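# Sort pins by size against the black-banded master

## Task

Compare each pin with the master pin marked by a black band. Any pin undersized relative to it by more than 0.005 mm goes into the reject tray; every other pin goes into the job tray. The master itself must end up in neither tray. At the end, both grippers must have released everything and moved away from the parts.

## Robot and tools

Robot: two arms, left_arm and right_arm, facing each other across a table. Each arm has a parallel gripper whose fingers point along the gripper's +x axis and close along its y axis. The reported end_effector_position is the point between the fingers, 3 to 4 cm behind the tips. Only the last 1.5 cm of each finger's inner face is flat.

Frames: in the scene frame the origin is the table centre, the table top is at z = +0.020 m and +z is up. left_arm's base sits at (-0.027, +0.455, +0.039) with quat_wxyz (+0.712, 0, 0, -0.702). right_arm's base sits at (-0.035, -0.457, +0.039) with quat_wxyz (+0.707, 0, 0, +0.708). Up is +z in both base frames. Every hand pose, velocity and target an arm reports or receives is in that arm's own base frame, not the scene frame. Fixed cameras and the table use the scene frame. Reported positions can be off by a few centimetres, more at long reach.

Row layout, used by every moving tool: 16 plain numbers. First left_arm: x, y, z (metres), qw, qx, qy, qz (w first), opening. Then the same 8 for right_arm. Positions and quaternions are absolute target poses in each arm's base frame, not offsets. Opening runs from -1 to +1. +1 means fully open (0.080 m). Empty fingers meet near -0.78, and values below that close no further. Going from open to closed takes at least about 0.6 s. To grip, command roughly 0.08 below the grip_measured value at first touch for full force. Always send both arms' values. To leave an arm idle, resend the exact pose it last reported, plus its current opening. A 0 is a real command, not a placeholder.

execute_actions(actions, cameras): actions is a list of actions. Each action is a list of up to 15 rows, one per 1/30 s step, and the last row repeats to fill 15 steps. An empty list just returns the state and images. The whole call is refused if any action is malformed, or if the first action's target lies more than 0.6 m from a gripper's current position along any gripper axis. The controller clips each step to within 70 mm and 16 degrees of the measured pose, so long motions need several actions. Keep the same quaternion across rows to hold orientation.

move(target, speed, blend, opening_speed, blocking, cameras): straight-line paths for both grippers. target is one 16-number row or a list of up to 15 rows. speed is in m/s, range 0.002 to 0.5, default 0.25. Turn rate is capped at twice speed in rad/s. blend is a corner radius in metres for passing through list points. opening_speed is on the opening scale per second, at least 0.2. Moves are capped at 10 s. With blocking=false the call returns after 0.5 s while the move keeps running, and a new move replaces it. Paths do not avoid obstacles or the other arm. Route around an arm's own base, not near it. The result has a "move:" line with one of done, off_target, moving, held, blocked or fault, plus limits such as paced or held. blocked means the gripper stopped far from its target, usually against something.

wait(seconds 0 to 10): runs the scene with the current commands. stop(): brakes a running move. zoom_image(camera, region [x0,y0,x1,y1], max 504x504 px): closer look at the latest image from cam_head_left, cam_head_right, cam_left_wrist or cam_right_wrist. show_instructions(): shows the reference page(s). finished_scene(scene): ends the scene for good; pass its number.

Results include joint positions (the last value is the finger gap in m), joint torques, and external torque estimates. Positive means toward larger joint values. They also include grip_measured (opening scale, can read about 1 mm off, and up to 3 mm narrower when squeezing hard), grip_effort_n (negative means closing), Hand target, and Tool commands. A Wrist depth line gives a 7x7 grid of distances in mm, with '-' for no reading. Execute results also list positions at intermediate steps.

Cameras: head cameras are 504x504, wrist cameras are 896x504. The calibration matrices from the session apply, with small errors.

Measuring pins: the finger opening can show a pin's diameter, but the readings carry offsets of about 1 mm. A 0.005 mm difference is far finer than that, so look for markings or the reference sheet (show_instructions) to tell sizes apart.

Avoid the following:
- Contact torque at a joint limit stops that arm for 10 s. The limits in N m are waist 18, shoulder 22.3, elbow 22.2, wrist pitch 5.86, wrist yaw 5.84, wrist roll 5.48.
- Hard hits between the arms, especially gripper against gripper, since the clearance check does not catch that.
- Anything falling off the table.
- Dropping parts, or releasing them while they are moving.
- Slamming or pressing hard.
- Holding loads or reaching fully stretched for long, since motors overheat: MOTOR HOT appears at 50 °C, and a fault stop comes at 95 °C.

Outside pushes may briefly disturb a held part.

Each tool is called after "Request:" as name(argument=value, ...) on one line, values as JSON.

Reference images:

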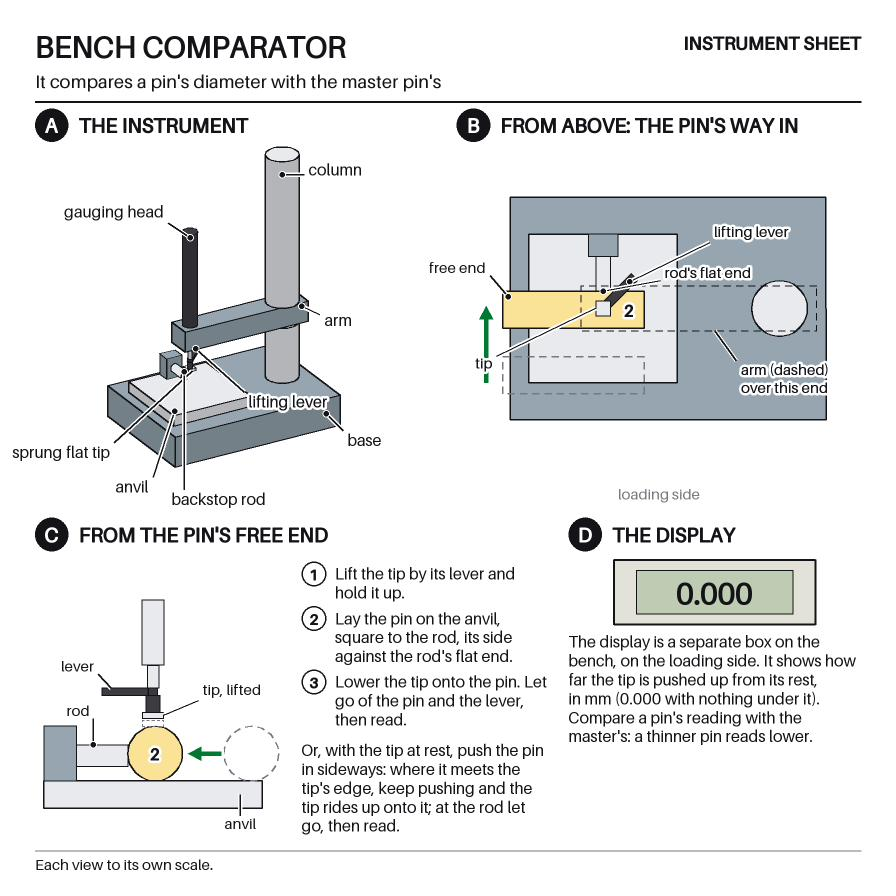

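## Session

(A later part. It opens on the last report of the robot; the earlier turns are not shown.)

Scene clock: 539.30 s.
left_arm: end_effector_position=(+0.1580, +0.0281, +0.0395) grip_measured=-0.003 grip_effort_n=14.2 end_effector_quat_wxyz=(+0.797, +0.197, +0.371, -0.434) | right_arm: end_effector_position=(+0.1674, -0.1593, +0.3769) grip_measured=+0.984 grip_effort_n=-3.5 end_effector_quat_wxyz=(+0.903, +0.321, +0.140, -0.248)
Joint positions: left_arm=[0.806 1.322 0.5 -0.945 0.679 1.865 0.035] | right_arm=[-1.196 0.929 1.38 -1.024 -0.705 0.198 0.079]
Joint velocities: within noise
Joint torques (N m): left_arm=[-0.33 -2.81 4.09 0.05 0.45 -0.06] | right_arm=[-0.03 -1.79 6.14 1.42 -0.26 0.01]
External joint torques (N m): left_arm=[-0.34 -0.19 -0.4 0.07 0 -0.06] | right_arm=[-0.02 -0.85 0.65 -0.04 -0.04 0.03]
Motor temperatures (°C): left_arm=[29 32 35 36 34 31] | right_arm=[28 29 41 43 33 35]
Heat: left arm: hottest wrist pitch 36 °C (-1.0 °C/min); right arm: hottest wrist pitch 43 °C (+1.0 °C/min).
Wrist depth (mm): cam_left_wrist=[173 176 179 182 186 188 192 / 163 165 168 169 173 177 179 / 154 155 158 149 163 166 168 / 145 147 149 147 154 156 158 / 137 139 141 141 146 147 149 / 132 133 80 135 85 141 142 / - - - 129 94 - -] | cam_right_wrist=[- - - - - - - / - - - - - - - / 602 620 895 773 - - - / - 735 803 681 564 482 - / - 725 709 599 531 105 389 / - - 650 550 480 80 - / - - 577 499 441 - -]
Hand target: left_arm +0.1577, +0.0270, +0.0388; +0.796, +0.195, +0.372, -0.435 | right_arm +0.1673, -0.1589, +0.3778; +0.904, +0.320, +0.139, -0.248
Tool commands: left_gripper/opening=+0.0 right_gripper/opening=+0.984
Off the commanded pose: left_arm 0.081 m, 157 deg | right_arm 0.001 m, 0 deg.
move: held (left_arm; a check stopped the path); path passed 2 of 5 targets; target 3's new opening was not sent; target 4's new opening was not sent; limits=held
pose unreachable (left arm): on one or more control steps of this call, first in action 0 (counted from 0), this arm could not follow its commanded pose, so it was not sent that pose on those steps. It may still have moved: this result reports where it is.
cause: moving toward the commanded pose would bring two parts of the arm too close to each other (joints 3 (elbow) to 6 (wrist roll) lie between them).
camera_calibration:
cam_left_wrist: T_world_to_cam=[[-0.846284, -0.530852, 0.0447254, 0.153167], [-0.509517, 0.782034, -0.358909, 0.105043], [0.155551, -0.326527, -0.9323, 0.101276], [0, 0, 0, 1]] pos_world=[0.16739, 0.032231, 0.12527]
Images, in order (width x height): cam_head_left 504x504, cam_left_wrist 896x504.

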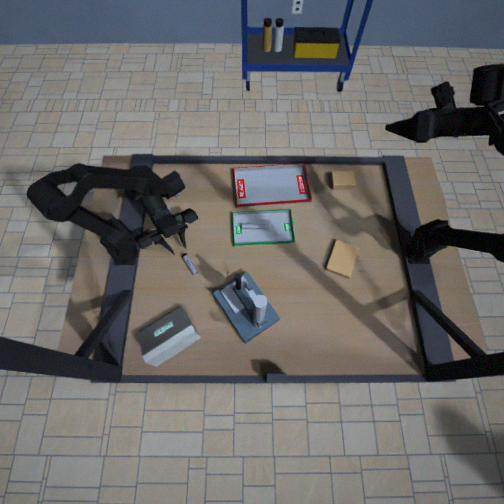

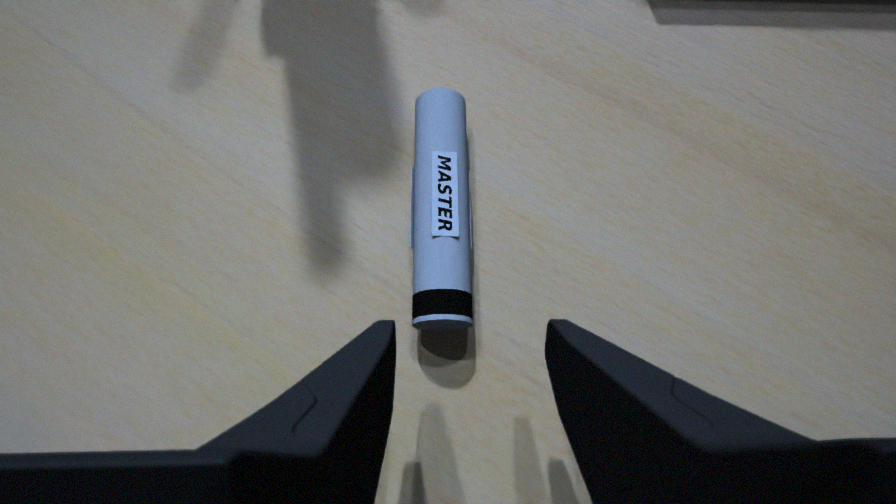

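Request:
move(target=[[0.20,0.0,0.09,0.8580,0.1351,0.4002,-0.2913,0.5,0.1673,-0.1589,0.3778,0.904,0.320,0.139,-0.248,0.984],[0.22,0.04,0.13,0.8925,-0.0734,0.4162,0.1574,0.5,0.1673,-0.1589,0.3778,0.904,0.320,0.139,-0.248,0.984],[0.17,0.05,0.13,0.7344,-0.2477,0.3424,0.5312,0.5,0.1673,-0.1589,0.3778,0.904,0.320,0.139,-0.248,0.984]], speed=0.2, blend=[0.01,0.02,0], cameras=["cam_left_wrist","cam_head_left"])

Scene clock: 550.40 s.
left_arm: end_effector_position=(+0.1677, +0.0504, +0.1271) grip_measured=+0.497 grip_effort_n=13.7 end_effector_quat_wxyz=(+0.732, -0.248, +0.346, +0.532) | right_arm: end_effector_position=(+0.1674, -0.1593, +0.3769) grip_measured=+0.984 grip_effort_n=-4.0 end_effector_quat_wxyz=(+0.903, +0.321, +0.140, -0.248)
Joint positions: left_arm=[-0.288 1.064 0.73 -1.218 -0.691 -1.533 0.057] | right_arm=[-1.196 0.929 1.38 -1.024 -0.705 0.198 0.079]
Joint velocities: within noise
Joint torques (N m): left_arm=[-0.34 -1.7 6.78 0.08 -0.69 -0.06] | right_arm=[-0.04 -1.79 6.13 1.41 -0.26 0.01]
External joint torques (N m): left_arm=[-0.33 0.27 1.15 -0.23 -0.24 -0.06] | right_arm=[-0.04 -0.8 0.58 -0.05 -0.04 0.03]
Motor temperatures (°C): left_arm=[29 32 36 36 34 31] | right_arm=[28 29 41 43 33 35]
Heat: left arm: hottest elbow 36 °C (+0.0 °C/min); right arm: hottest wrist pitch 43 °C (+0.0 °C/min).
Wrist depth (mm): cam_left_wrist=[272 288 292 295 297 301 302 / 252 270 272 278 280 278 282 / 235 256 258 262 264 263 259 / 221 241 241 245 249 250 251 / 209 229 229 233 237 238 237 / 200 - 99 221 220 82 229 / - - 207 210 212 - -] | cam_right_wrist=[- - - - - - - / - - - - - - - / 697 - 998 767 - - - / 536 626 860 688 556 484 - / 531 587 710 602 531 105 388 / - - 654 558 484 80 - / - - 585 497 441 - -]
Hand target: left_arm +0.1700, +0.0500, +0.1300; +0.734, -0.248, +0.342, +0.531 | right_arm +0.1673, -0.1589, +0.3778; +0.904, +0.320, +0.139, -0.248
Off the commanded pose: left_arm 0.004 m, 1 deg | right_arm 0.001 m, 0 deg.
move: done
camera_calibration:
cam_left_wrist: T_world_to_cam=[[0.944147, -0.328012, 0.0315179, -0.139525], [-0.297262, -0.889084, -0.348088, 0.171245], [0.142199, 0.319277, -0.936932, 0.158979], [0, 0, 0, 1]] pos_world=[0.16003, 0.0557267, 0.212958]
Images, in order (width x height): cam_head_left 504x504, cam_left_wrist 896x504.

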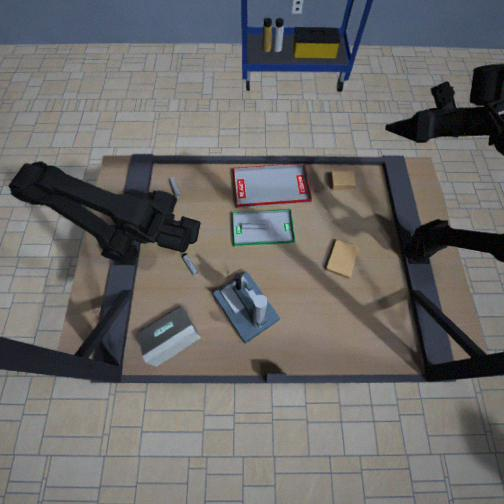

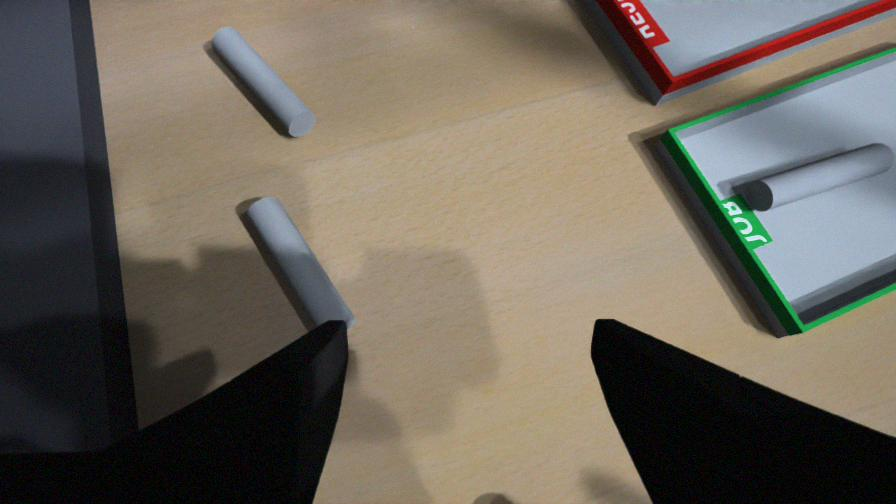

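Request:
move(target=[0.138,0.092,0.06,0.5517,-0.3353,0.2573,0.7190,0.5,0.1673,-0.1589,0.3778,0.904,0.320,0.139,-0.248,0.984], speed=0.15, cameras=["cam_left_wrist"])

Scene clock: 558.23 s.
left_arm: end_effector_position=(+0.1413, +0.0920, +0.0631) grip_measured=+0.497 grip_effort_n=13.7 end_effector_quat_wxyz=(+0.556, -0.338, +0.253, +0.716) | right_arm: end_effector_position=(+0.1674, -0.1593, +0.3769) grip_measured=+0.984 grip_effort_n=-3.5 end_effector_quat_wxyz=(+0.903, +0.321, +0.140, -0.248)
Joint positions: left_arm=[-0.012 1.315 0.605 -1.067 -0.672 -1.916 0.057] | right_arm=[-1.196 0.929 1.38 -1.024 -0.705 0.198 0.079]
Joint velocities: within noise
Joint torques (N m): left_arm=[0.31 -2.58 3.51 0.02 -0.29 -0.05] | right_arm=[-0.03 -1.79 6.14 1.42 -0.26 0.01]
External joint torques (N m): left_arm=[0.31 0.28 -1.31 0.04 0.15 -0.05] | right_arm=[-0.03 -0.88 0.68 -0.03 -0.05 0.03]
Motor temperatures (°C): left_arm=[29 31 36 36 34 31] | right_arm=[28 29 41 43 33 35]
Heat: left arm: hottest elbow 36 °C (+0.0 °C/min); right arm: hottest wrist pitch 43 °C (+0.0 °C/min).
Wrist depth (mm): cam_left_wrist=[178 182 207 213 218 223 230 / 167 171 196 200 204 209 213 / 158 163 185 187 192 195 200 / 149 169 174 177 181 184 187 / 142 162 165 166 171 174 177 / 136 - 99 158 160 82 168 / - - 147 152 153 - -] | cam_right_wrist=[- - - - - - - / - - - - - - - / 658 - 988 775 - - - / 551 645 809 689 560 485 - / - 567 705 600 537 105 387 / - - 663 550 482 80 - / - - 584 500 439 - -]
Hand target: left_arm +0.1380, +0.0920, +0.0601; +0.552, -0.335, +0.257, +0.719 | right_arm +0.1673, -0.1589, +0.3778; +0.904, +0.320, +0.139, -0.248
Off the commanded pose: left_arm 0.005 m, 1 deg | right_arm 0.001 m, 0 deg.
move: done
camera_calibration:
cam_left_wrist: T_world_to_cam=[[0.970651, 0.235206, 0.0501382, -0.155694], [0.237447, -0.904246, -0.354906, 0.104317], [-0.0381388, 0.356395, -0.933557, 0.111334], [0, 0, 0, 1]] pos_world=[0.130601, 0.0912699, 0.148765]
Images, in order (width x height): cam_left_wrist 896x504.

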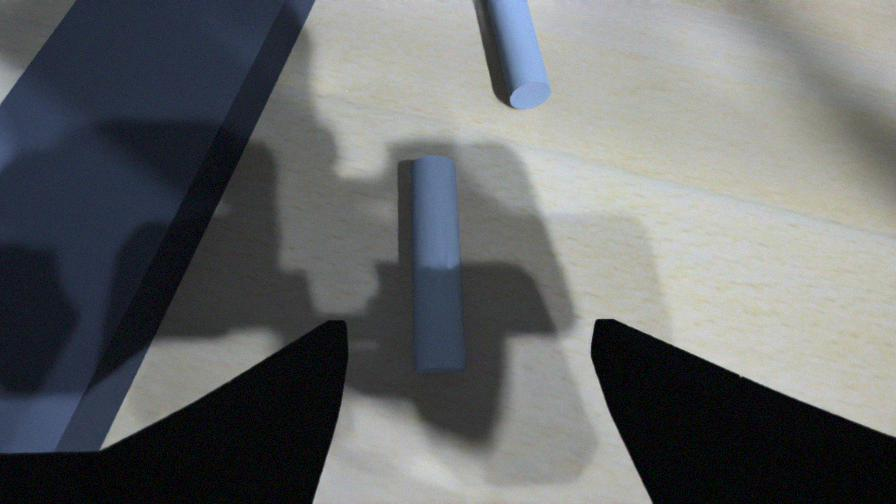

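Request:
move(target=[0.1305,0.1035,0.0125,0.5454,-0.3375,0.2543,0.7238,0.4,0.1673,-0.1589,0.3778,0.904,0.320,0.139,-0.248,0.984], speed=0.07, cameras=["cam_left_wrist"])

Scene clock: 565.50 s.
left_arm: end_effector_position=(+0.1342, +0.1024, +0.0142) grip_measured=+0.403 grip_effort_n=-18.8 end_effector_quat_wxyz=(+0.547, -0.344, +0.252, +0.720) | right_arm: end_effector_position=(+0.1674, -0.1593, +0.3769) grip_measured=+0.984 grip_effort_n=-3.5 end_effector_quat_wxyz=(+0.903, +0.321, +0.140, -0.248)
Joint positions: left_arm=[0.063 1.426 0.459 -0.766 -0.673 -1.848 0.053] | right_arm=[-1.196 0.929 1.38 -1.024 -0.705 0.198 0.079]
Joint velocities: within noise
Joint torques (N m): left_arm=[0.3 -2.7 3 0.09 -0.67 0.1] | right_arm=[-0.03 -1.8 6.14 1.41 -0.26 0.01]
External joint torques (N m): left_arm=[0.29 0.3 -1.11 0.06 -0.22 0.1] | right_arm=[-0.03 -0.83 0.61 -0.05 -0.04 0.03]
Motor temperatures (°C): left_arm=[29 31 36 35 34 31] | right_arm=[28 29 41 43 33 35]
Heat: left arm: hottest elbow 36 °C (+0.0 °C/min); right arm: hottest wrist pitch 43 °C (+0.0 °C/min).
Wrist depth (mm): cam_left_wrist=[116 129 147 150 150 156 159 / 111 132 138 140 144 145 150 / 109 126 130 130 134 137 140 / 116 120 123 121 128 129 131 / 113 115 116 115 120 122 124 / 108 110 91 110 112 82 118 / - - 104 106 107 - -] | cam_right_wrist=[- - - - - - - / - - - - - - - / 642 - 998 774 - - - / - 677 793 691 562 483 - / - 593 688 598 528 105 385 / - - 656 556 484 80 - / - - 589 500 446 - -]
Hand target: left_arm +0.1305, +0.1034, +0.0126; +0.545, -0.337, +0.254, +0.724 | right_arm +0.1673, -0.1589, +0.3778; +0.904, +0.320, +0.139, -0.248
Off the commanded pose: left_arm 0.004 m, 1 deg | right_arm 0.001 m, 0 deg.
move: done
camera_calibration:
cam_left_wrist: T_world_to_cam=[[0.964806, 0.258178, 0.0499398, -0.150373], [0.259207, -0.901732, -0.345964, 0.0947834], [-0.0442878, 0.346732, -0.936918, 0.0634933], [0, 0, 0, 1]] pos_world=[0.123324, 0.102277, 0.0997892]
Images, in order (width x height): cam_left_wrist 896x504.

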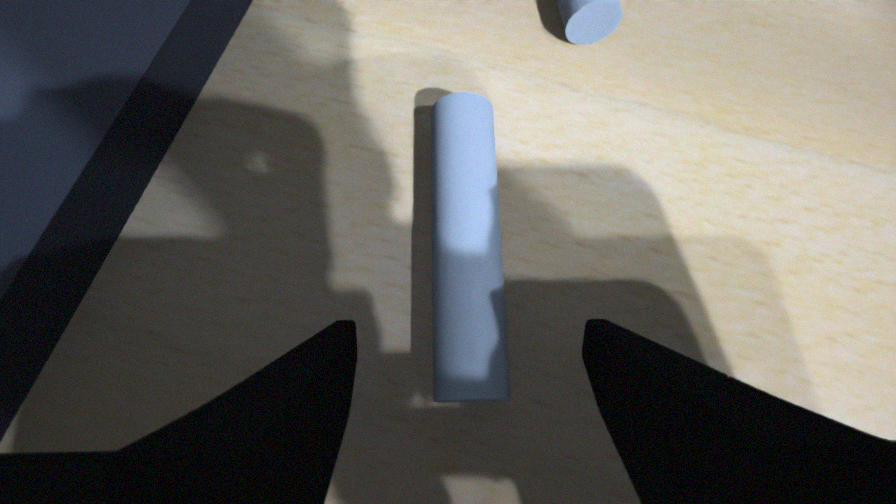

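Request:
move(target=[[0.1305,0.1035,0.0125,0.5454,-0.3375,0.2543,0.7238,-0.65,0.1673,-0.1589,0.3778,0.904,0.320,0.139,-0.248,0.984],[0.138,0.09,0.08,0.5454,-0.3375,0.2543,0.7238,-0.65,0.1673,-0.1589,0.3778,0.904,0.320,0.139,-0.248,0.984]], speed=[0.05,0.08], opening_speed=1.0, cameras=[])

Request:
move(target=[[0.17,0.05,0.13,0.7344,-0.2477,0.3424,0.5312,-0.65,0.1673,-0.1589,0.3778,0.904,0.320,0.139,-0.248,0.984],[0.22,0.04,0.13,0.8925,-0.0734,0.4162,0.1574,-0.65,0.1673,-0.1589,0.3778,0.904,0.320,0.139,-0.248,0.984],[0.27,-0.03,0.12,0.8580,0.1351,0.4002,-0.2913,-0.65,0.1673,-0.1589,0.3778,0.904,0.320,0.139,-0.248,0.984],[0.302,-0.094,0.088,0.7925,0.2075,0.3699,-0.4450,-0.65,0.1673,-0.1589,0.3778,0.904,0.320,0.139,-0.248,0.984]], speed=[0.2,0.2,0.2,0.1], blend=[0.01,0.02,0.02,0], cameras=["cam_left_wrist"])

Scene clock: 572.93 s.
left_arm: end_effector_position=(+0.1348, +0.0904, +0.0767) grip_measured=-0.480 grip_effort_n=-83.5 end_effector_quat_wxyz=(+0.542, -0.332, +0.259, +0.727) | right_arm: end_effector_position=(+0.1674, -0.1593, +0.3769) grip_measured=+0.984 grip_effort_n=-3.0 end_effector_quat_wxyz=(+0.903, +0.321, +0.140, -0.248)
Joint positions: left_arm=[-0.014 1.3 0.649 -1.175 -0.661 -1.949 0.013] | right_arm=[-1.196 0.929 1.38 -1.024 -0.705 0.198 0.079]
Joint velocities: within noise
Joint torques (N m): left_arm=[-0.3 -4.03 6.09 -0.43 -0.46 -0.05] | right_arm=[-0.04 -1.79 6.14 1.41 -0.26 0.01]
External joint torques (N m): left_arm=[-0.29 -1.28 1.27 -0.32 -0.04 -0.06] | right_arm=[-0.03 -0.82 0.59 -0.06 -0.04 0.03]
Motor temperatures (°C): left_arm=[29 31 35 35 35 31] | right_arm=[28 29 41 43 33 35]
Heat: left arm: hottest elbow 35 °C (-1.0 °C/min); right arm: hottest wrist pitch 43 °C (+0.0 °C/min).
Wrist depth (mm): cam_left_wrist=[226 202 210 233 233 237 240 / 209 190 211 219 217 221 223 / 177 178 200 200 205 207 209 / 167 169 191 109 194 196 197 / 158 164 181 103 183 185 186 / 150 167 - 98 81 175 176 / - - - 162 - - -] | cam_right_wrist=[- - - - - - - / - - - - - - - / 670 - 992 782 - - - / 541 640 827 687 561 483 - / - 548 709 596 532 105 385 / - - 651 546 485 80 - / - - 589 501 445 - -]
Hand target: left_arm +0.1380, +0.0900, +0.0800; +0.545, -0.338, +0.254, +0.724 | right_arm +0.1673, -0.1589, +0.3778; +0.904, +0.320, +0.139, -0.248
Off the commanded pose: left_arm 0.005 m, 1 deg | right_arm 0.001 m, 0 deg.
move: done
No camera images: "cameras" was empty.

Scene clock: 581.50 s.
left_arm: end_effector_position=(+0.2899, -0.0735, +0.0693) grip_measured=-0.480 grip_effort_n=-83.5 end_effector_quat_wxyz=(+0.786, +0.197, +0.414, -0.414) | right_arm: end_effector_position=(+0.1674, -0.1593, +0.3769) grip_measured=+0.984 grip_effort_n=-3.5 end_effector_quat_wxyz=(+0.903, +0.321, +0.140, -0.248)
Joint positions: left_arm=[-0.001 1.463 0.768 -0.507 0.508 0.844 0.013] | right_arm=[-1.196 0.929 1.38 -1.024 -0.705 0.198 0.079]
Joint velocities: within noise
Joint torques (N m): left_arm=[-3.75 -6.16 10.09 2.3 2.25 0.35] | right_arm=[-0.03 -1.8 6.14 1.41 -0.26 0]
External joint torques (N m): left_arm=[-3.77 -1.28 4.42 1.44 1.92 0.35] | right_arm=[-0.04 -0.84 0.66 -0.03 -0.04 0.03]
Motor temperatures (°C): left_arm=[29 31 36 36 35 31] | right_arm=[28 29 41 43 33 35]
Heat: left arm: hottest elbow 36 °C (+0.0 °C/min); right arm: hottest wrist pitch 43 °C (+0.0 °C/min).
Wrist depth (mm): cam_left_wrist=[184 185 93 150 202 209 214 / 177 178 138 96 193 200 169 / 170 145 134 101 154 191 167 / 163 139 137 101 148 183 166 / 157 160 163 101 171 175 164 / 152 154 - 100 82 169 172 / - - - 154 - - -] | cam_right_wrist=[- - - - - - - / - - - - - - - / 637 - 991 782 - - - / 516 765 854 687 561 481 - / - 493 715 604 535 106 388 / - - 647 546 486 80 - / - - 588 505 439 - -]
Hand target: left_arm +0.3001, -0.0931, +0.0883; +0.790, +0.207, +0.369, -0.444 | right_arm +0.1673, -0.1589, +0.3778; +0.904, +0.320, +0.139, -0.248
Off the commanded pose: left_arm 0.030 m, 6 deg | right_arm 0.001 m, 0 deg.
move: off_target (left_arm)
camera_calibration:
cam_left_wrist: T_world_to_cam=[[-0.82084, -0.5668, 0.0704249, 0.197695], [-0.561856, 0.779145, -0.27794, 0.271729], [0.102665, -0.267713, -0.958013, 0.096746], [0, 0, 0, 1]] pos_world=[0.305016, -0.0737623, 0.154286]
Images, in order (width x height): cam_left_wrist 896x504.

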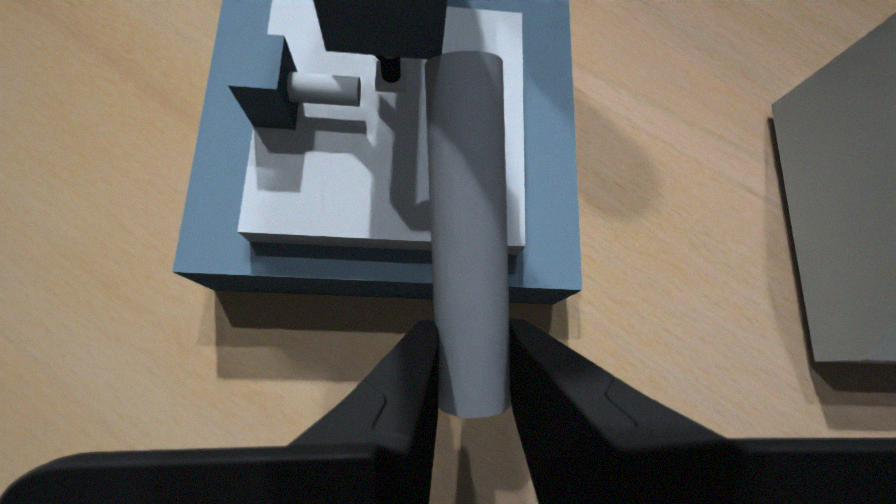

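Request:
move(target=[[0.272,-0.045,0.09,0.7925,0.2075,0.3699,-0.4450,-0.65,0.1673,-0.1589,0.3778,0.904,0.320,0.139,-0.248,0.984],[0.262,-0.06,0.12,0.7925,0.2075,0.3699,-0.4450,-0.65,0.1673,-0.1589,0.3778,0.904,0.320,0.139,-0.248,0.984]], speed=0.1, cameras=["cam_left_wrist"])

Scene clock: 586.53 s.
left_arm: end_effector_position=(+0.2587, -0.0594, +0.1129) grip_measured=-0.480 grip_effort_n=-83.5 end_effector_quat_wxyz=(+0.786, +0.201, +0.378, -0.446) | right_arm: end_effector_position=(+0.1674, -0.1593, +0.3769) grip_measured=+0.984 grip_effort_n=-4.0 end_effector_quat_wxyz=(+0.903, +0.321, +0.140, -0.248)
Joint positions: left_arm=[0.11 1.29 0.795 -0.757 0.62 1.02 0.013] | right_arm=[-1.196 0.929 1.38 -1.024 -0.705 0.198 0.079]
Joint velocities: within noise
Joint torques (N m): left_arm=[-0.31 -5.69 7.53 0.66 0.39 -0.04] | right_arm=[-0.03 -1.8 6.13 1.41 -0.26 0.01]
External joint torques (N m): left_arm=[-0.27 -1.8 1.55 -0.11 -0.01 -0.04] | right_arm=[-0.02 -0.93 0.67 -0.05 -0.04 0.03]
Motor temperatures (°C): left_arm=[29 32 37 38 36 31] | right_arm=[28 29 41 43 33 35]
Heat: left arm: hottest wrist pitch 38 °C (+1.0 °C/min); right arm: hottest wrist pitch 43 °C (+0.0 °C/min).
Wrist depth (mm): cam_left_wrist=[253 255 139 235 278 273 161 / 240 239 199 99 261 203 172 / 227 227 190 100 245 205 182 / 215 213 192 100 232 206 198 / 205 208 212 101 221 223 228 / 196 199 - 100 82 214 217 / - - - 194 - - -] | cam_right_wrist=[- - - - - - - / - - - - - - - / 614 - 997 775 - - - / 502 771 872 678 559 488 - / - 470 727 599 531 105 388 / - - 651 550 481 80 - / - - 582 500 440 - -]
Hand target: left_arm +0.2619, -0.0600, +0.1199; +0.790, +0.207, +0.369, -0.444 | right_arm +0.1673, -0.1589, +0.3778; +0.904, +0.320, +0.139, -0.248
Off the commanded pose: left_arm 0.008 m, 1 deg | right_arm 0.001 m, 0 deg.
move: done
camera_calibration:
cam_left_wrist: T_world_to_cam=[[-0.86012, -0.506752, 0.0582809, 0.19207], [-0.493855, 0.79869, -0.343804, 0.246353], [0.127675, -0.324495, -0.937231, 0.133343], [0, 0, 0, 1]] pos_world=[0.269841, -0.0561588, 0.198476]
Images, in order (width x height): cam_left_wrist 896x504.

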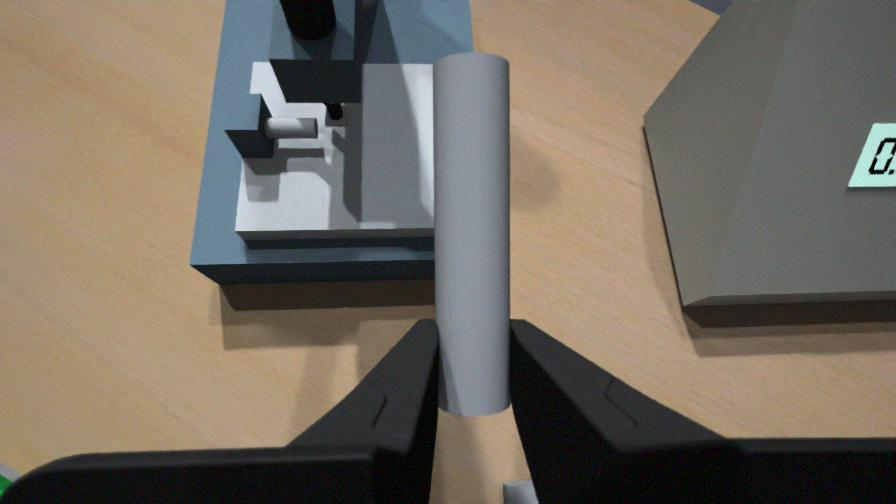

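Request:
move(target=[[0.276,-0.014,0.09,0.7199,0.2737,0.5041,-0.3909,-0.65,0.1673,-0.1589,0.3778,0.904,0.320,0.139,-0.248,0.984],[0.276,-0.014,0.03,0.7199,0.2737,0.5041,-0.3909,-0.65,0.1673,-0.1589,0.3778,0.904,0.320,0.139,-0.248,0.984]], speed=[0.15,0.08], blend=[0.01,0], cameras=["cam_left_wrist"])

Scene clock: 597.13 s.
left_arm: end_effector_position=(+0.2783, -0.0147, +0.0332) grip_measured=-0.480 grip_effort_n=-83.5 end_effector_quat_wxyz=(+0.722, +0.276, +0.501, -0.390) | right_arm: end_effector_position=(+0.1674, -0.1593, +0.3769) grip_measured=+0.984 grip_effort_n=-4.0 end_effector_quat_wxyz=(+0.903, +0.321, +0.140, -0.248)
Joint positions: left_arm=[0.114 1.574 0.809 -0.636 0.313 1.085 0.013] | right_arm=[-1.196 0.929 1.38 -1.024 -0.705 0.198 0.079]
Joint velocities: within noise
Joint torques (N m): left_arm=[0.23 -5.45 4.22 0.71 0.19 0.08] | right_arm=[-0.04 -1.79 6.14 1.41 -0.26 0.01]
External joint torques (N m): left_arm=[0.23 -0.17 -1.01 0.13 -0.06 0.08] | right_arm=[-0.03 -0.85 0.66 -0.04 -0.05 0.03]
Motor temperatures (°C): left_arm=[29 32 38 37 36 31] | right_arm=[28 29 41 43 33 35]
Heat: left arm: hottest elbow 38 °C (+3.0 °C/min); right arm: hottest wrist pitch 43 °C (+0.0 °C/min).
Wrist depth (mm): cam_left_wrist=[124 125 125 127 129 131 132 / 124 125 126 100 129 131 132 / 124 125 126 127 129 131 132 / 124 125 126 101 130 131 133 / 124 125 126 101 129 131 132 / 117 125 - 101 82 125 132 / - - - 128 - - -] | cam_right_wrist=[- - - - - - - / - - - - - - - / 619 - 994 782 - - - / - 687 867 684 560 484 - / - 493 695 604 529 105 389 / - - 630 549 483 80 - / - - 583 500 442 - -]
Hand target: left_arm +0.2760, -0.0140, +0.0300; +0.720, +0.274, +0.504, -0.391 | right_arm +0.1673, -0.1589, +0.3778; +0.904, +0.320, +0.139, -0.248
Off the commanded pose: left_arm 0.004 m, 1 deg | right_arm 0.001 m, 0 deg.
move: done
camera_calibration:
cam_left_wrist: T_world_to_cam=[[-0.841131, -0.539803, 0.0333394, 0.231281], [-0.54053, 0.841122, -0.0184671, 0.195697], [-0.0180739, -0.0335542, -0.999273, 0.117516], [0, 0, 0, 1]] pos_world=[0.302442, -0.0358151, 0.113334]
Images, in order (width x height): cam_left_wrist 896x504.

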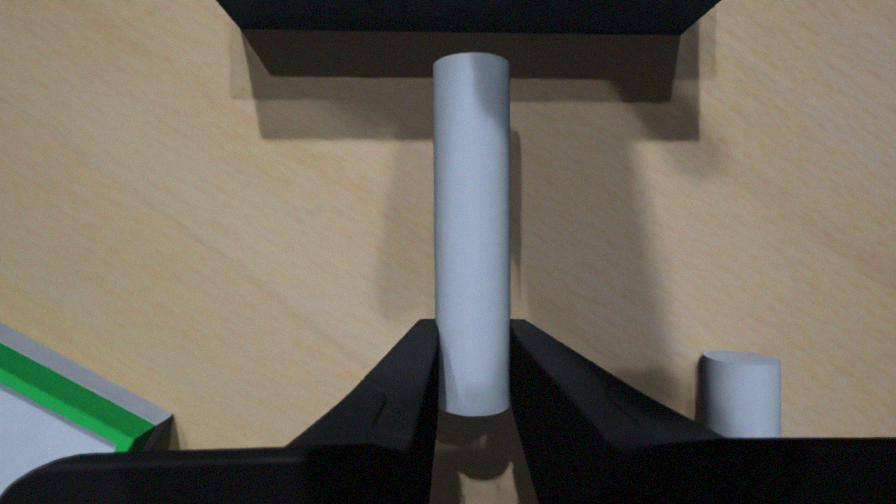

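Request:
move(target=[[0.276,-0.014,0.0215,0.7199,0.2737,0.5041,-0.3909,-0.65,0.1673,-0.1589,0.3778,0.904,0.320,0.139,-0.248,0.984],[0.276,-0.014,0.0215,0.7199,0.2737,0.5041,-0.3909,0.2,0.1673,-0.1589,0.3778,0.904,0.320,0.139,-0.248,0.984],[0.262,0.009,0.06,0.7965,0.2017,0.3714,-0.4325,0.3,0.1673,-0.1589,0.3778,0.904,0.320,0.139,-0.248,0.984]], speed=[0.04,0.05,0.1], opening_speed=1.0, cameras=["cam_left_wrist"])

Scene clock: 606.63 s.
left_arm: end_effector_position=(+0.2645, +0.0100, +0.0601) grip_measured=+0.296 grip_effort_n=14.2 end_effector_quat_wxyz=(+0.796, +0.204, +0.373, -0.432) | right_arm: end_effector_position=(+0.1674, -0.1593, +0.3769) grip_measured=+0.984 grip_effort_n=-4.0 end_effector_quat_wxyz=(+0.903, +0.321, +0.140, -0.248)
Joint positions: left_arm=[0.403 1.499 0.745 -0.673 0.68 1.348 0.048] | right_arm=[-1.196 0.929 1.38 -1.024 -0.705 0.198 0.079]
Joint velocities: within noise
Joint torques (N m): left_arm=[0.3 -6.27 4 0.3 0.66 0.1] | right_arm=[-0.02 -1.79 6.15 1.41 -0.26 0.01]
External joint torques (N m): left_arm=[0.28 -1.58 -1.26 -0.23 0.21 0.1] | right_arm=[-0.03 -0.88 0.65 -0.05 -0.04 0.03]
Motor temperatures (°C): left_arm=[29 32 37 37 35 31] | right_arm=[28 29 41 43 33 35]
Heat: left arm: hottest elbow 37 °C (+2.0 °C/min); right arm: hottest wrist pitch 43 °C (+0.0 °C/min).
Wrist depth (mm): cam_left_wrist=[196 199 164 163 166 211 195 / 184 187 186 186 190 198 195 / 175 176 179 179 184 186 189 / 165 167 169 169 174 176 178 / 153 159 161 160 165 166 169 / 147 149 95 154 152 80 161 / - - 145 148 148 - -] | cam_right_wrist=[- - - - - - - / - - - - - - - / 543 - 984 778 - - - / - 536 807 685 561 484 - / - 594 678 602 535 105 387 / - - 648 550 484 80 - / - - 589 500 444 - -]
Hand target: left_arm +0.2620, +0.0090, +0.0600; +0.796, +0.202, +0.371, -0.432 | right_arm +0.1673, -0.1589, +0.3778; +0.904, +0.320, +0.139, -0.248
Off the commanded pose: left_arm 0.003 m, 0 deg | right_arm 0.001 m, 0 deg.
move: done
camera_calibration:
cam_left_wrist: T_world_to_cam=[[-0.847867, -0.529137, 0.0336965, 0.233803], [-0.506048, 0.788629, -0.349254, 0.179314], [0.158229, -0.313173, -0.936422, 0.0973197], [0, 0, 0, 1]] pos_world=[0.273577, 0.0127799, 0.14588]
Images, in order (width x height): cam_left_wrist 896x504.

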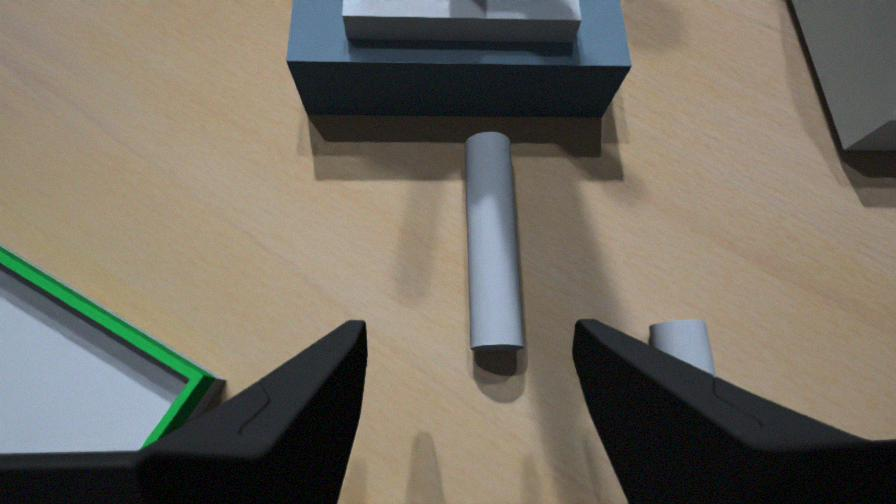

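Request:
move(target=[[0.2600,-0.0095,0.03,0.7965,0.2017,0.3714,-0.4325,0.1,0.1673,-0.1589,0.3778,0.904,0.320,0.139,-0.248,0.984],[0.2618,-0.0125,0.0125,0.7965,0.2017,0.3714,-0.4325,0.1,0.1673,-0.1589,0.3778,0.904,0.320,0.139,-0.248,0.984],[0.2618,-0.0125,0.0125,0.7965,0.2017,0.3714,-0.4325,-0.65,0.1673,-0.1589,0.3778,0.904,0.320,0.139,-0.248,0.984],[0.255,-0.015,0.09,0.7965,0.2017,0.3714,-0.4325,-0.65,0.1673,-0.1589,0.3778,0.904,0.320,0.139,-0.248,0.984]], speed=[0.07,0.05,0.05,0.08], opening_speed=1.0, cameras=["cam_left_wrist"])

Scene clock: 618.23 s.
left_arm: end_effector_position=(+0.2512, -0.0155, +0.0838) grip_measured=-0.482 grip_effort_n=-83.5 end_effector_quat_wxyz=(+0.793, +0.194, +0.379, -0.435) | right_arm: end_effector_position=(+0.1674, -0.1593, +0.3769) grip_measured=+0.984 grip_effort_n=-3.5 end_effector_quat_wxyz=(+0.903, +0.321, +0.140, -0.248)
Joint positions: left_arm=[0.318 1.362 0.733 -0.753 0.669 1.237 0.013] | right_arm=[-1.196 0.929 1.38 -1.024 -0.705 0.198 0.079]
Joint velocities: within noise
Joint torques (N m): left_arm=[-0.26 -5.79 7.11 0.41 0.48 0.01] | right_arm=[-0.03 -1.79 6.14 1.42 -0.26 0.01]
External joint torques (N m): left_arm=[-0.26 -1.8 1.56 -0.17 0.04 0] | right_arm=[-0.01 -0.89 0.7 -0.02 -0.05 0.03]
Motor temperatures (°C): left_arm=[29 33 36 36 35 31] | right_arm=[28 29 41 43 33 35]
Heat: left arm: hottest elbow 36 °C (+0.0 °C/min); right arm: hottest wrist pitch 43 °C (+0.0 °C/min).
Wrist depth (mm): cam_left_wrist=[220 222 180 185 240 238 170 / 208 209 178 176 225 227 179 / 196 199 200 190 212 214 190 / 185 189 193 112 200 205 209 / 177 179 183 104 191 194 198 / 164 171 - 99 81 185 188 / - - - 168 - - -] | cam_right_wrist=[- - - - - - - / - - - - - - - / 545 - 985 775 - - - / - 529 845 683 555 488 - / - 577 723 602 532 105 387 / - - 650 545 483 80 - / - - 584 499 443 - -]
Hand target: left_arm +0.2550, -0.0150, +0.0900; +0.796, +0.202, +0.371, -0.433 | right_arm +0.1673, -0.1589, +0.3778; +0.904, +0.320, +0.139, -0.248
Off the commanded pose: left_arm 0.007 m, 1 deg | right_arm 0.001 m, 0 deg.
move: done
camera_calibration:
cam_left_wrist: T_world_to_cam=[[-0.845308, -0.531074, 0.0584445, 0.205483], [-0.515926, 0.782946, -0.347586, 0.203124], [0.138835, -0.32397, -0.935825, 0.118328], [0, 0, 0, 1]] pos_world=[0.262065, -0.011574, 0.169328]
Images, in order (width x height): cam_left_wrist 896x504.

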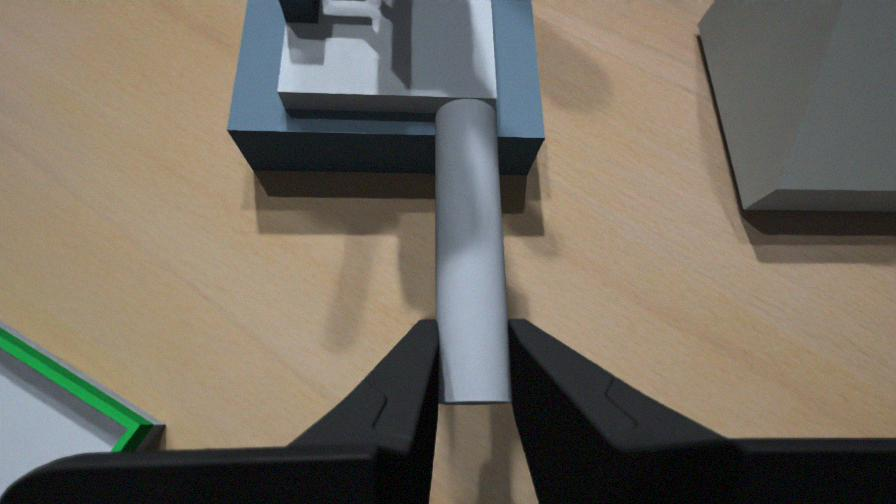

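Request:
move(target=[[0.262,-0.075,0.10,0.7965,0.2017,0.3714,-0.4325,-0.65,0.1673,-0.1589,0.3778,0.904,0.320,0.139,-0.248,0.984],[0.3015,-0.0935,0.088,0.7935,0.2079,0.3659,-0.4446,-0.65,0.1673,-0.1589,0.3778,0.904,0.320,0.139,-0.248,0.984],[0.3015,-0.0935,0.0575,0.7935,0.2079,0.3659,-0.4446,-0.65,0.1673,-0.1589,0.3778,0.904,0.320,0.139,-0.248,0.984]], speed=[0.12,0.1,0.05], blend=[0.01,0,0], cameras=["cam_left_wrist"])

Scene clock: 626.07 s.
left_arm: end_effector_position=(+0.3036, -0.0925, +0.0606) grip_measured=-0.482 grip_effort_n=-83.5 end_effector_quat_wxyz=(+0.794, +0.209, +0.362, -0.442) | right_arm: end_effector_position=(+0.1674, -0.1593, +0.3769) grip_measured=+0.984 grip_effort_n=-4.0 end_effector_quat_wxyz=(+0.903, +0.321, +0.140, -0.248)
Joint positions: left_arm=[-0.039 1.52 0.732 -0.332 0.566 0.854 0.013] | right_arm=[-1.196 0.929 1.38 -1.024 -0.705 0.198 0.079]
Joint velocities: within noise
Joint torques (N m): left_arm=[-0.33 -5.44 4.54 1.17 0.34 -0.05] | right_arm=[-0.03 -1.79 6.14 1.41 -0.26 0.01]
External joint torques (N m): left_arm=[-0.33 -0.31 -0.94 0.22 0 -0.05] | right_arm=[-0.03 -0.87 0.64 -0.05 -0.04 0.03]
Motor temperatures (°C): left_arm=[29 33 37 36 35 31] | right_arm=[28 29 41 43 33 35]
Heat: left arm: hottest elbow 37 °C (+2.0 °C/min); right arm: hottest wrist pitch 43 °C (+0.0 °C/min).
Wrist depth (mm): cam_left_wrist=[200 202 - 169 207 212 216 / 188 189 72 144 192 199 173 / 177 174 120 120 181 186 165 / 167 138 128 125 144 175 167 / 158 129 123 104 161 166 164 / 150 148 - 99 81 158 157 / - - - 145 - - -] | cam_right_wrist=[- - - - - - - / - - - - - - - / 645 - 994 772 - - - / 516 765 853 684 559 483 - / - 519 722 604 531 105 390 / - - 641 545 486 80 - / - - 593 501 441 - -]
Hand target: left_arm +0.3015, -0.0935, +0.0575; +0.792, +0.208, +0.365, -0.444 | right_arm +0.1673, -0.1589, +0.3778; +0.904, +0.320, +0.139, -0.248
Off the commanded pose: left_arm 0.004 m, 1 deg | right_arm 0.001 m, 0 deg.
move: done
camera_calibration:
cam_left_wrist: T_world_to_cam=[[-0.86211, -0.506139, 0.0242818, 0.219698], [-0.479223, 0.798817, -0.363643, 0.273727], [0.164658, -0.325137, -0.931222, 0.0562033], [0, 0, 0, 1]] pos_world=[0.311326, -0.0891862, 0.146542]
Images, in order (width x height): cam_left_wrist 896x504.

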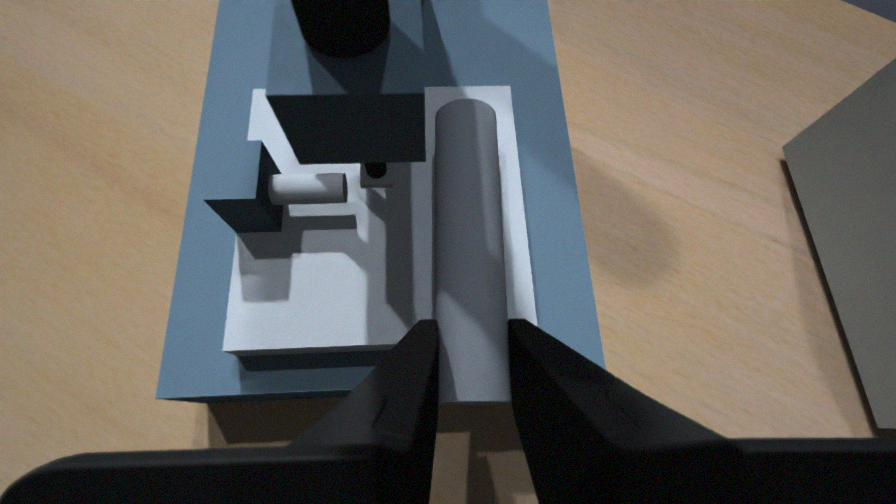

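Request:
move(target=[[0.3010,-0.0935,0.0545,0.7935,0.2079,0.3659,-0.4446,-0.65,0.1673,-0.1589,0.3778,0.904,0.320,0.139,-0.248,0.984],[0.3300,-0.0753,0.0545,0.7935,0.2079,0.3659,-0.4446,-0.65,0.1673,-0.1589,0.3778,0.904,0.320,0.139,-0.248,0.984]], speed=[0.03,0.03], blend=[0.002,0], cameras=["cam_left_wrist"])

Scene clock: 631.77 s.
left_arm: end_effector_position=(+0.3251, -0.0816, +0.0574) grip_measured=-0.482 grip_effort_n=-83.5 end_effector_quat_wxyz=(+0.790, +0.204, +0.359, -0.453) | right_arm: end_effector_position=(+0.1674, -0.1593, +0.3769) grip_measured=+0.984 grip_effort_n=-3.5 end_effector_quat_wxyz=(+0.903, +0.321, +0.140, -0.248)
Joint positions: left_arm=[0.015 1.628 0.827 -0.365 0.612 0.925 0.013] | right_arm=[-1.196 0.929 1.38 -1.024 -0.705 0.198 0.079]
Joint velocities: within noise
Joint torques (N m): left_arm=[1.15 -4.81 6.54 1.01 -0.22 0.11] | right_arm=[-0.03 -1.79 6.14 1.41 -0.26 0.01]
External joint torques (N m): left_arm=[1.15 1.13 1.02 0.09 -0.6 0.1] | right_arm=[-0.02 -0.84 0.62 -0.05 -0.04 0.03]
Motor temperatures (°C): left_arm=[29 33 36 37 35 31] | right_arm=[28 29 41 43 33 35]
Heat: left arm: hottest wrist pitch 37 °C (+2.0 °C/min); right arm: hottest wrist pitch 43 °C (+0.0 °C/min).
Wrist depth (mm): cam_left_wrist=[197 199 164 - 171 214 219 / 184 186 151 74 157 200 204 / 173 175 117 113 137 187 185 / 163 164 125 124 129 175 176 / 154 155 119 105 123 165 168 / 145 147 - 99 76 155 158 / - - - 143 - - -] | cam_right_wrist=[- - - - - - - / - - - - - - - / 631 - 990 777 - - - / 500 771 860 683 561 482 - / - 499 714 601 528 105 388 / - - 634 553 487 80 - / - - 579 502 439 - -]
Hand target: left_arm +0.3298, -0.0753, +0.0545; +0.792, +0.207, +0.365, -0.444 | right_arm +0.1673, -0.1589, +0.3778; +0.904, +0.320, +0.139, -0.248
Off the commanded pose: left_arm 0.009 m, 1 deg | right_arm 0.001 m, 0 deg.
move: off_target (left_arm); blend cut to 0.0015 m at target 1
camera_calibration:
cam_left_wrist: T_world_to_cam=[[-0.871307, -0.489131, 0.0396837, 0.247287], [-0.466946, 0.801475, -0.373629, 0.270973], [0.150948, -0.344076, -0.926729, 0.0558398], [0, 0, 0, 1]] pos_world=[0.333563, -0.0770093, 0.143178]
Images, in order (width x height): cam_left_wrist 896x504.

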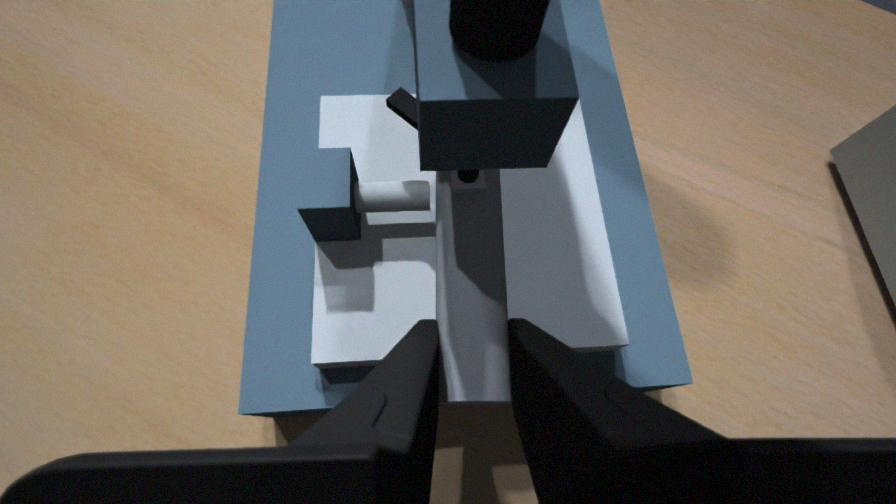

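Request:
move(target=[[0.3325,-0.0738,0.0545,0.7935,0.2079,0.3659,-0.4446,-0.65,0.1673,-0.1589,0.3778,0.904,0.320,0.139,-0.248,0.984],[0.3300,-0.0755,0.0560,0.7935,0.2079,0.3659,-0.4446,-0.65,0.1673,-0.1589,0.3778,0.904,0.320,0.139,-0.248,0.984],[0.3300,-0.0755,0.0560,0.7935,0.2079,0.3659,-0.4446,0.2,0.1673,-0.1589,0.3778,0.904,0.320,0.139,-0.248,0.984],[0.3110,-0.0480,0.097,0.7935,0.2079,0.3659,-0.4446,0.2,0.1673,-0.1589,0.3778,0.904,0.320,0.139,-0.248,0.984],[0.19,-0.12,0.15,0.7965,0.2017,0.3714,-0.4325,0.2,0.1673,-0.1589,0.3778,0.904,0.320,0.139,-0.248,0.984]], speed=[0.03,0.03,0.05,0.06,0.2], blend=[0,0,0,0.01,0], opening_speed=1.0, cameras=["cam_left_wrist"])

Request:
zoom_image(camera="cam_left_wrist", region=[600, 200, 750, 290])

Scene clock: 641.70 s.
left_arm: end_effector_position=(+0.1924, -0.1206, +0.1536) grip_measured=+0.197 grip_effort_n=14.2 end_effector_quat_wxyz=(+0.798, +0.201, +0.367, -0.433) | right_arm: end_effector_position=(+0.1674, -0.1593, +0.3769) grip_measured=+0.984 grip_effort_n=-4.0 end_effector_quat_wxyz=(+0.903, +0.321, +0.140, -0.248)
Joint positions: left_arm=[-0.272 0.9 0.718 -0.818 0.442 0.593 0.044] | right_arm=[-1.196 0.929 1.38 -1.024 -0.705 0.198 0.079]
Joint velocities: within noise
Joint torques (N m): left_arm=[-0.37 -2.73 4.94 0.94 0.08 -0.05] | right_arm=[-0.03 -1.79 6.14 1.41 -0.26 0.01]
External joint torques (N m): left_arm=[-0.37 -0.91 -1.62 -0.24 -0.18 -0.06] | right_arm=[-0.05 -0.79 0.61 -0.04 -0.03 0.03]
Motor temperatures (°C): left_arm=[29 33 36 37 35 31] | right_arm=[28 29 42 43 33 35]
Heat: left arm: hottest wrist pitch 37 °C (+1.0 °C/min); right arm: hottest wrist pitch 43 °C (+0.0 °C/min).
Wrist depth (mm): cam_left_wrist=[318 214 328 333 - - - / 178 260 277 310 182 185 187 / 210 234 260 288 193 196 203 / 229 223 252 273 207 208 267 / 227 227 229 258 218 225 258 / 240 244 80 246 94 82 246 / - - 230 233 233 76 -] | cam_right_wrist=[- - - - - - - / - - - - - - - / 735 - 994 775 - - - / 555 802 862 683 559 482 - / 544 809 719 605 532 106 389 / - - 650 557 487 80 - / - - 576 497 440 - -]
Hand target: left_arm +0.1900, -0.1200, +0.1500; +0.796, +0.202, +0.371, -0.432 | right_arm +0.1673, -0.1589, +0.3778; +0.904, +0.320, +0.139, -0.248
Off the commanded pose: left_arm 0.004 m, 1 deg | right_arm 0.001 m, 0 deg.
move: done
camera_calibration:
cam_left_wrist: T_world_to_cam=[[-0.84849, -0.528187, 0.0328985, 0.100786], [-0.50262, 0.784841, -0.362487, 0.279325], [0.165641, -0.324103, -0.931408, 0.151952], [0, 0, 0, 1]] pos_world=[0.200741, -0.116743, 0.239465]
Images, in order (width x height): cam_left_wrist 896x504.

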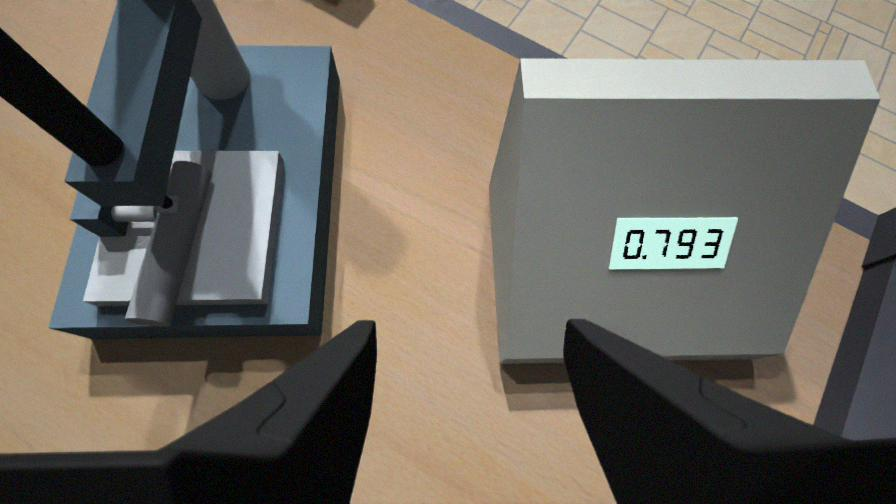

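Scaled by 3.360 from the camera's 896x504 image, which has a finer 1280x720 frame.

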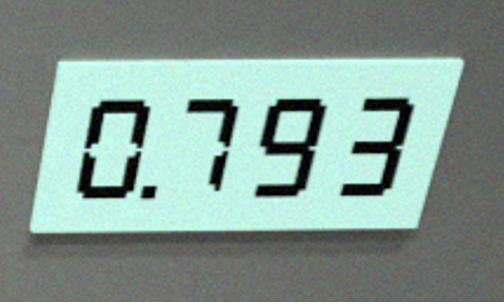

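Request:
move(target=[[0.3110,-0.0480,0.097,0.7935,0.2079,0.3659,-0.4446,0.2,0.1673,-0.1589,0.3778,0.904,0.320,0.139,-0.248,0.984],[0.3285,-0.0785,0.058,0.7925,0.2075,0.3699,-0.4450,0.2,0.1673,-0.1589,0.3778,0.904,0.320,0.139,-0.248,0.984],[0.3240,-0.0810,0.0510,0.7925,0.2075,0.3699,-0.4450,0.2,0.1673,-0.1589,0.3778,0.904,0.320,0.139,-0.248,0.984]], speed=[0.2,0.08,0.05], cameras=["cam_left_wrist"])

Scene clock: 656.40 s.
left_arm: end_effector_position=(+0.3274, -0.0804, +0.0568) grip_measured=+0.197 grip_effort_n=14.2 end_effector_quat_wxyz=(+0.794, +0.210, +0.361, -0.443) | right_arm: end_effector_position=(+0.1674, -0.1593, +0.3769) grip_measured=+0.984 grip_effort_n=-4.0 end_effector_quat_wxyz=(+0.903, +0.321, +0.140, -0.248)
Joint positions: left_arm=[0.009 1.623 0.821 -0.344 0.588 0.907 0.044] | right_arm=[-1.196 0.929 1.38 -1.024 -0.705 0.198 0.079]
Joint velocities: within noise
Joint torques (N m): left_arm=[-0.33 -5.76 4.13 1 0.19 -0.05] | right_arm=[-0.03 -1.79 6.14 1.41 -0.26 0.01]
External joint torques (N m): left_arm=[-0.35 0.11 -1.36 0.06 -0.16 -0.05] | right_arm=[-0.03 -0.84 0.6 -0.06 -0.04 0.04]
Motor temperatures (°C): left_arm=[29 32 36 37 34 31] | right_arm=[28 29 42 43 33 35]
Heat: left arm: hottest wrist pitch 37 °C (+0.0 °C/min); right arm: hottest wrist pitch 43 °C (+0.0 °C/min).
Wrist depth (mm): cam_left_wrist=[196 197 164 - 166 207 210 / 183 185 151 - 153 194 196 / 173 174 111 116 133 180 182 / 163 164 124 114 125 170 173 / 155 156 118 115 120 161 163 / 147 149 80 124 94 82 155 / - - - 144 143 76 -] | cam_right_wrist=[- - - - - - - / - - - - - - - / 632 - 993 781 - - - / 503 773 864 691 564 486 - / - 494 718 600 529 105 386 / - - 627 549 482 80 - / - - 577 503 441 - -]
Hand target: left_arm +0.3240, -0.0809, +0.0511; +0.790, +0.207, +0.369, -0.444 | right_arm +0.1673, -0.1589, +0.3778; +0.904, +0.320, +0.139, -0.248
Off the commanded pose: left_arm 0.007 m, 1 deg | right_arm 0.001 m, 0 deg.
move: done
camera_calibration:
cam_left_wrist: T_world_to_cam=[[-0.862856, -0.504904, 0.023478, 0.246877], [-0.477574, 0.799176, -0.36502, 0.273625], [0.165537, -0.326172, -0.930704, 0.0522324], [0, 0, 0, 1]] pos_world=[0.335049, -0.0769887, 0.142695]
Images, in order (width x height): cam_left_wrist 896x504.

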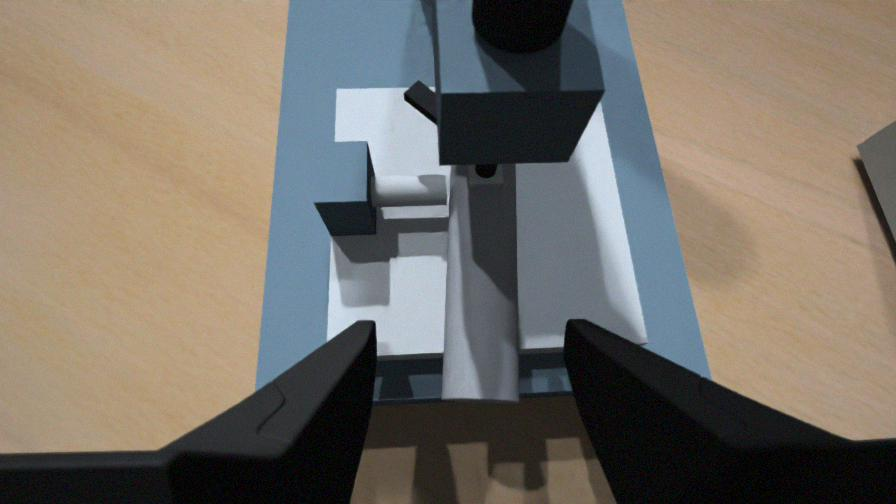

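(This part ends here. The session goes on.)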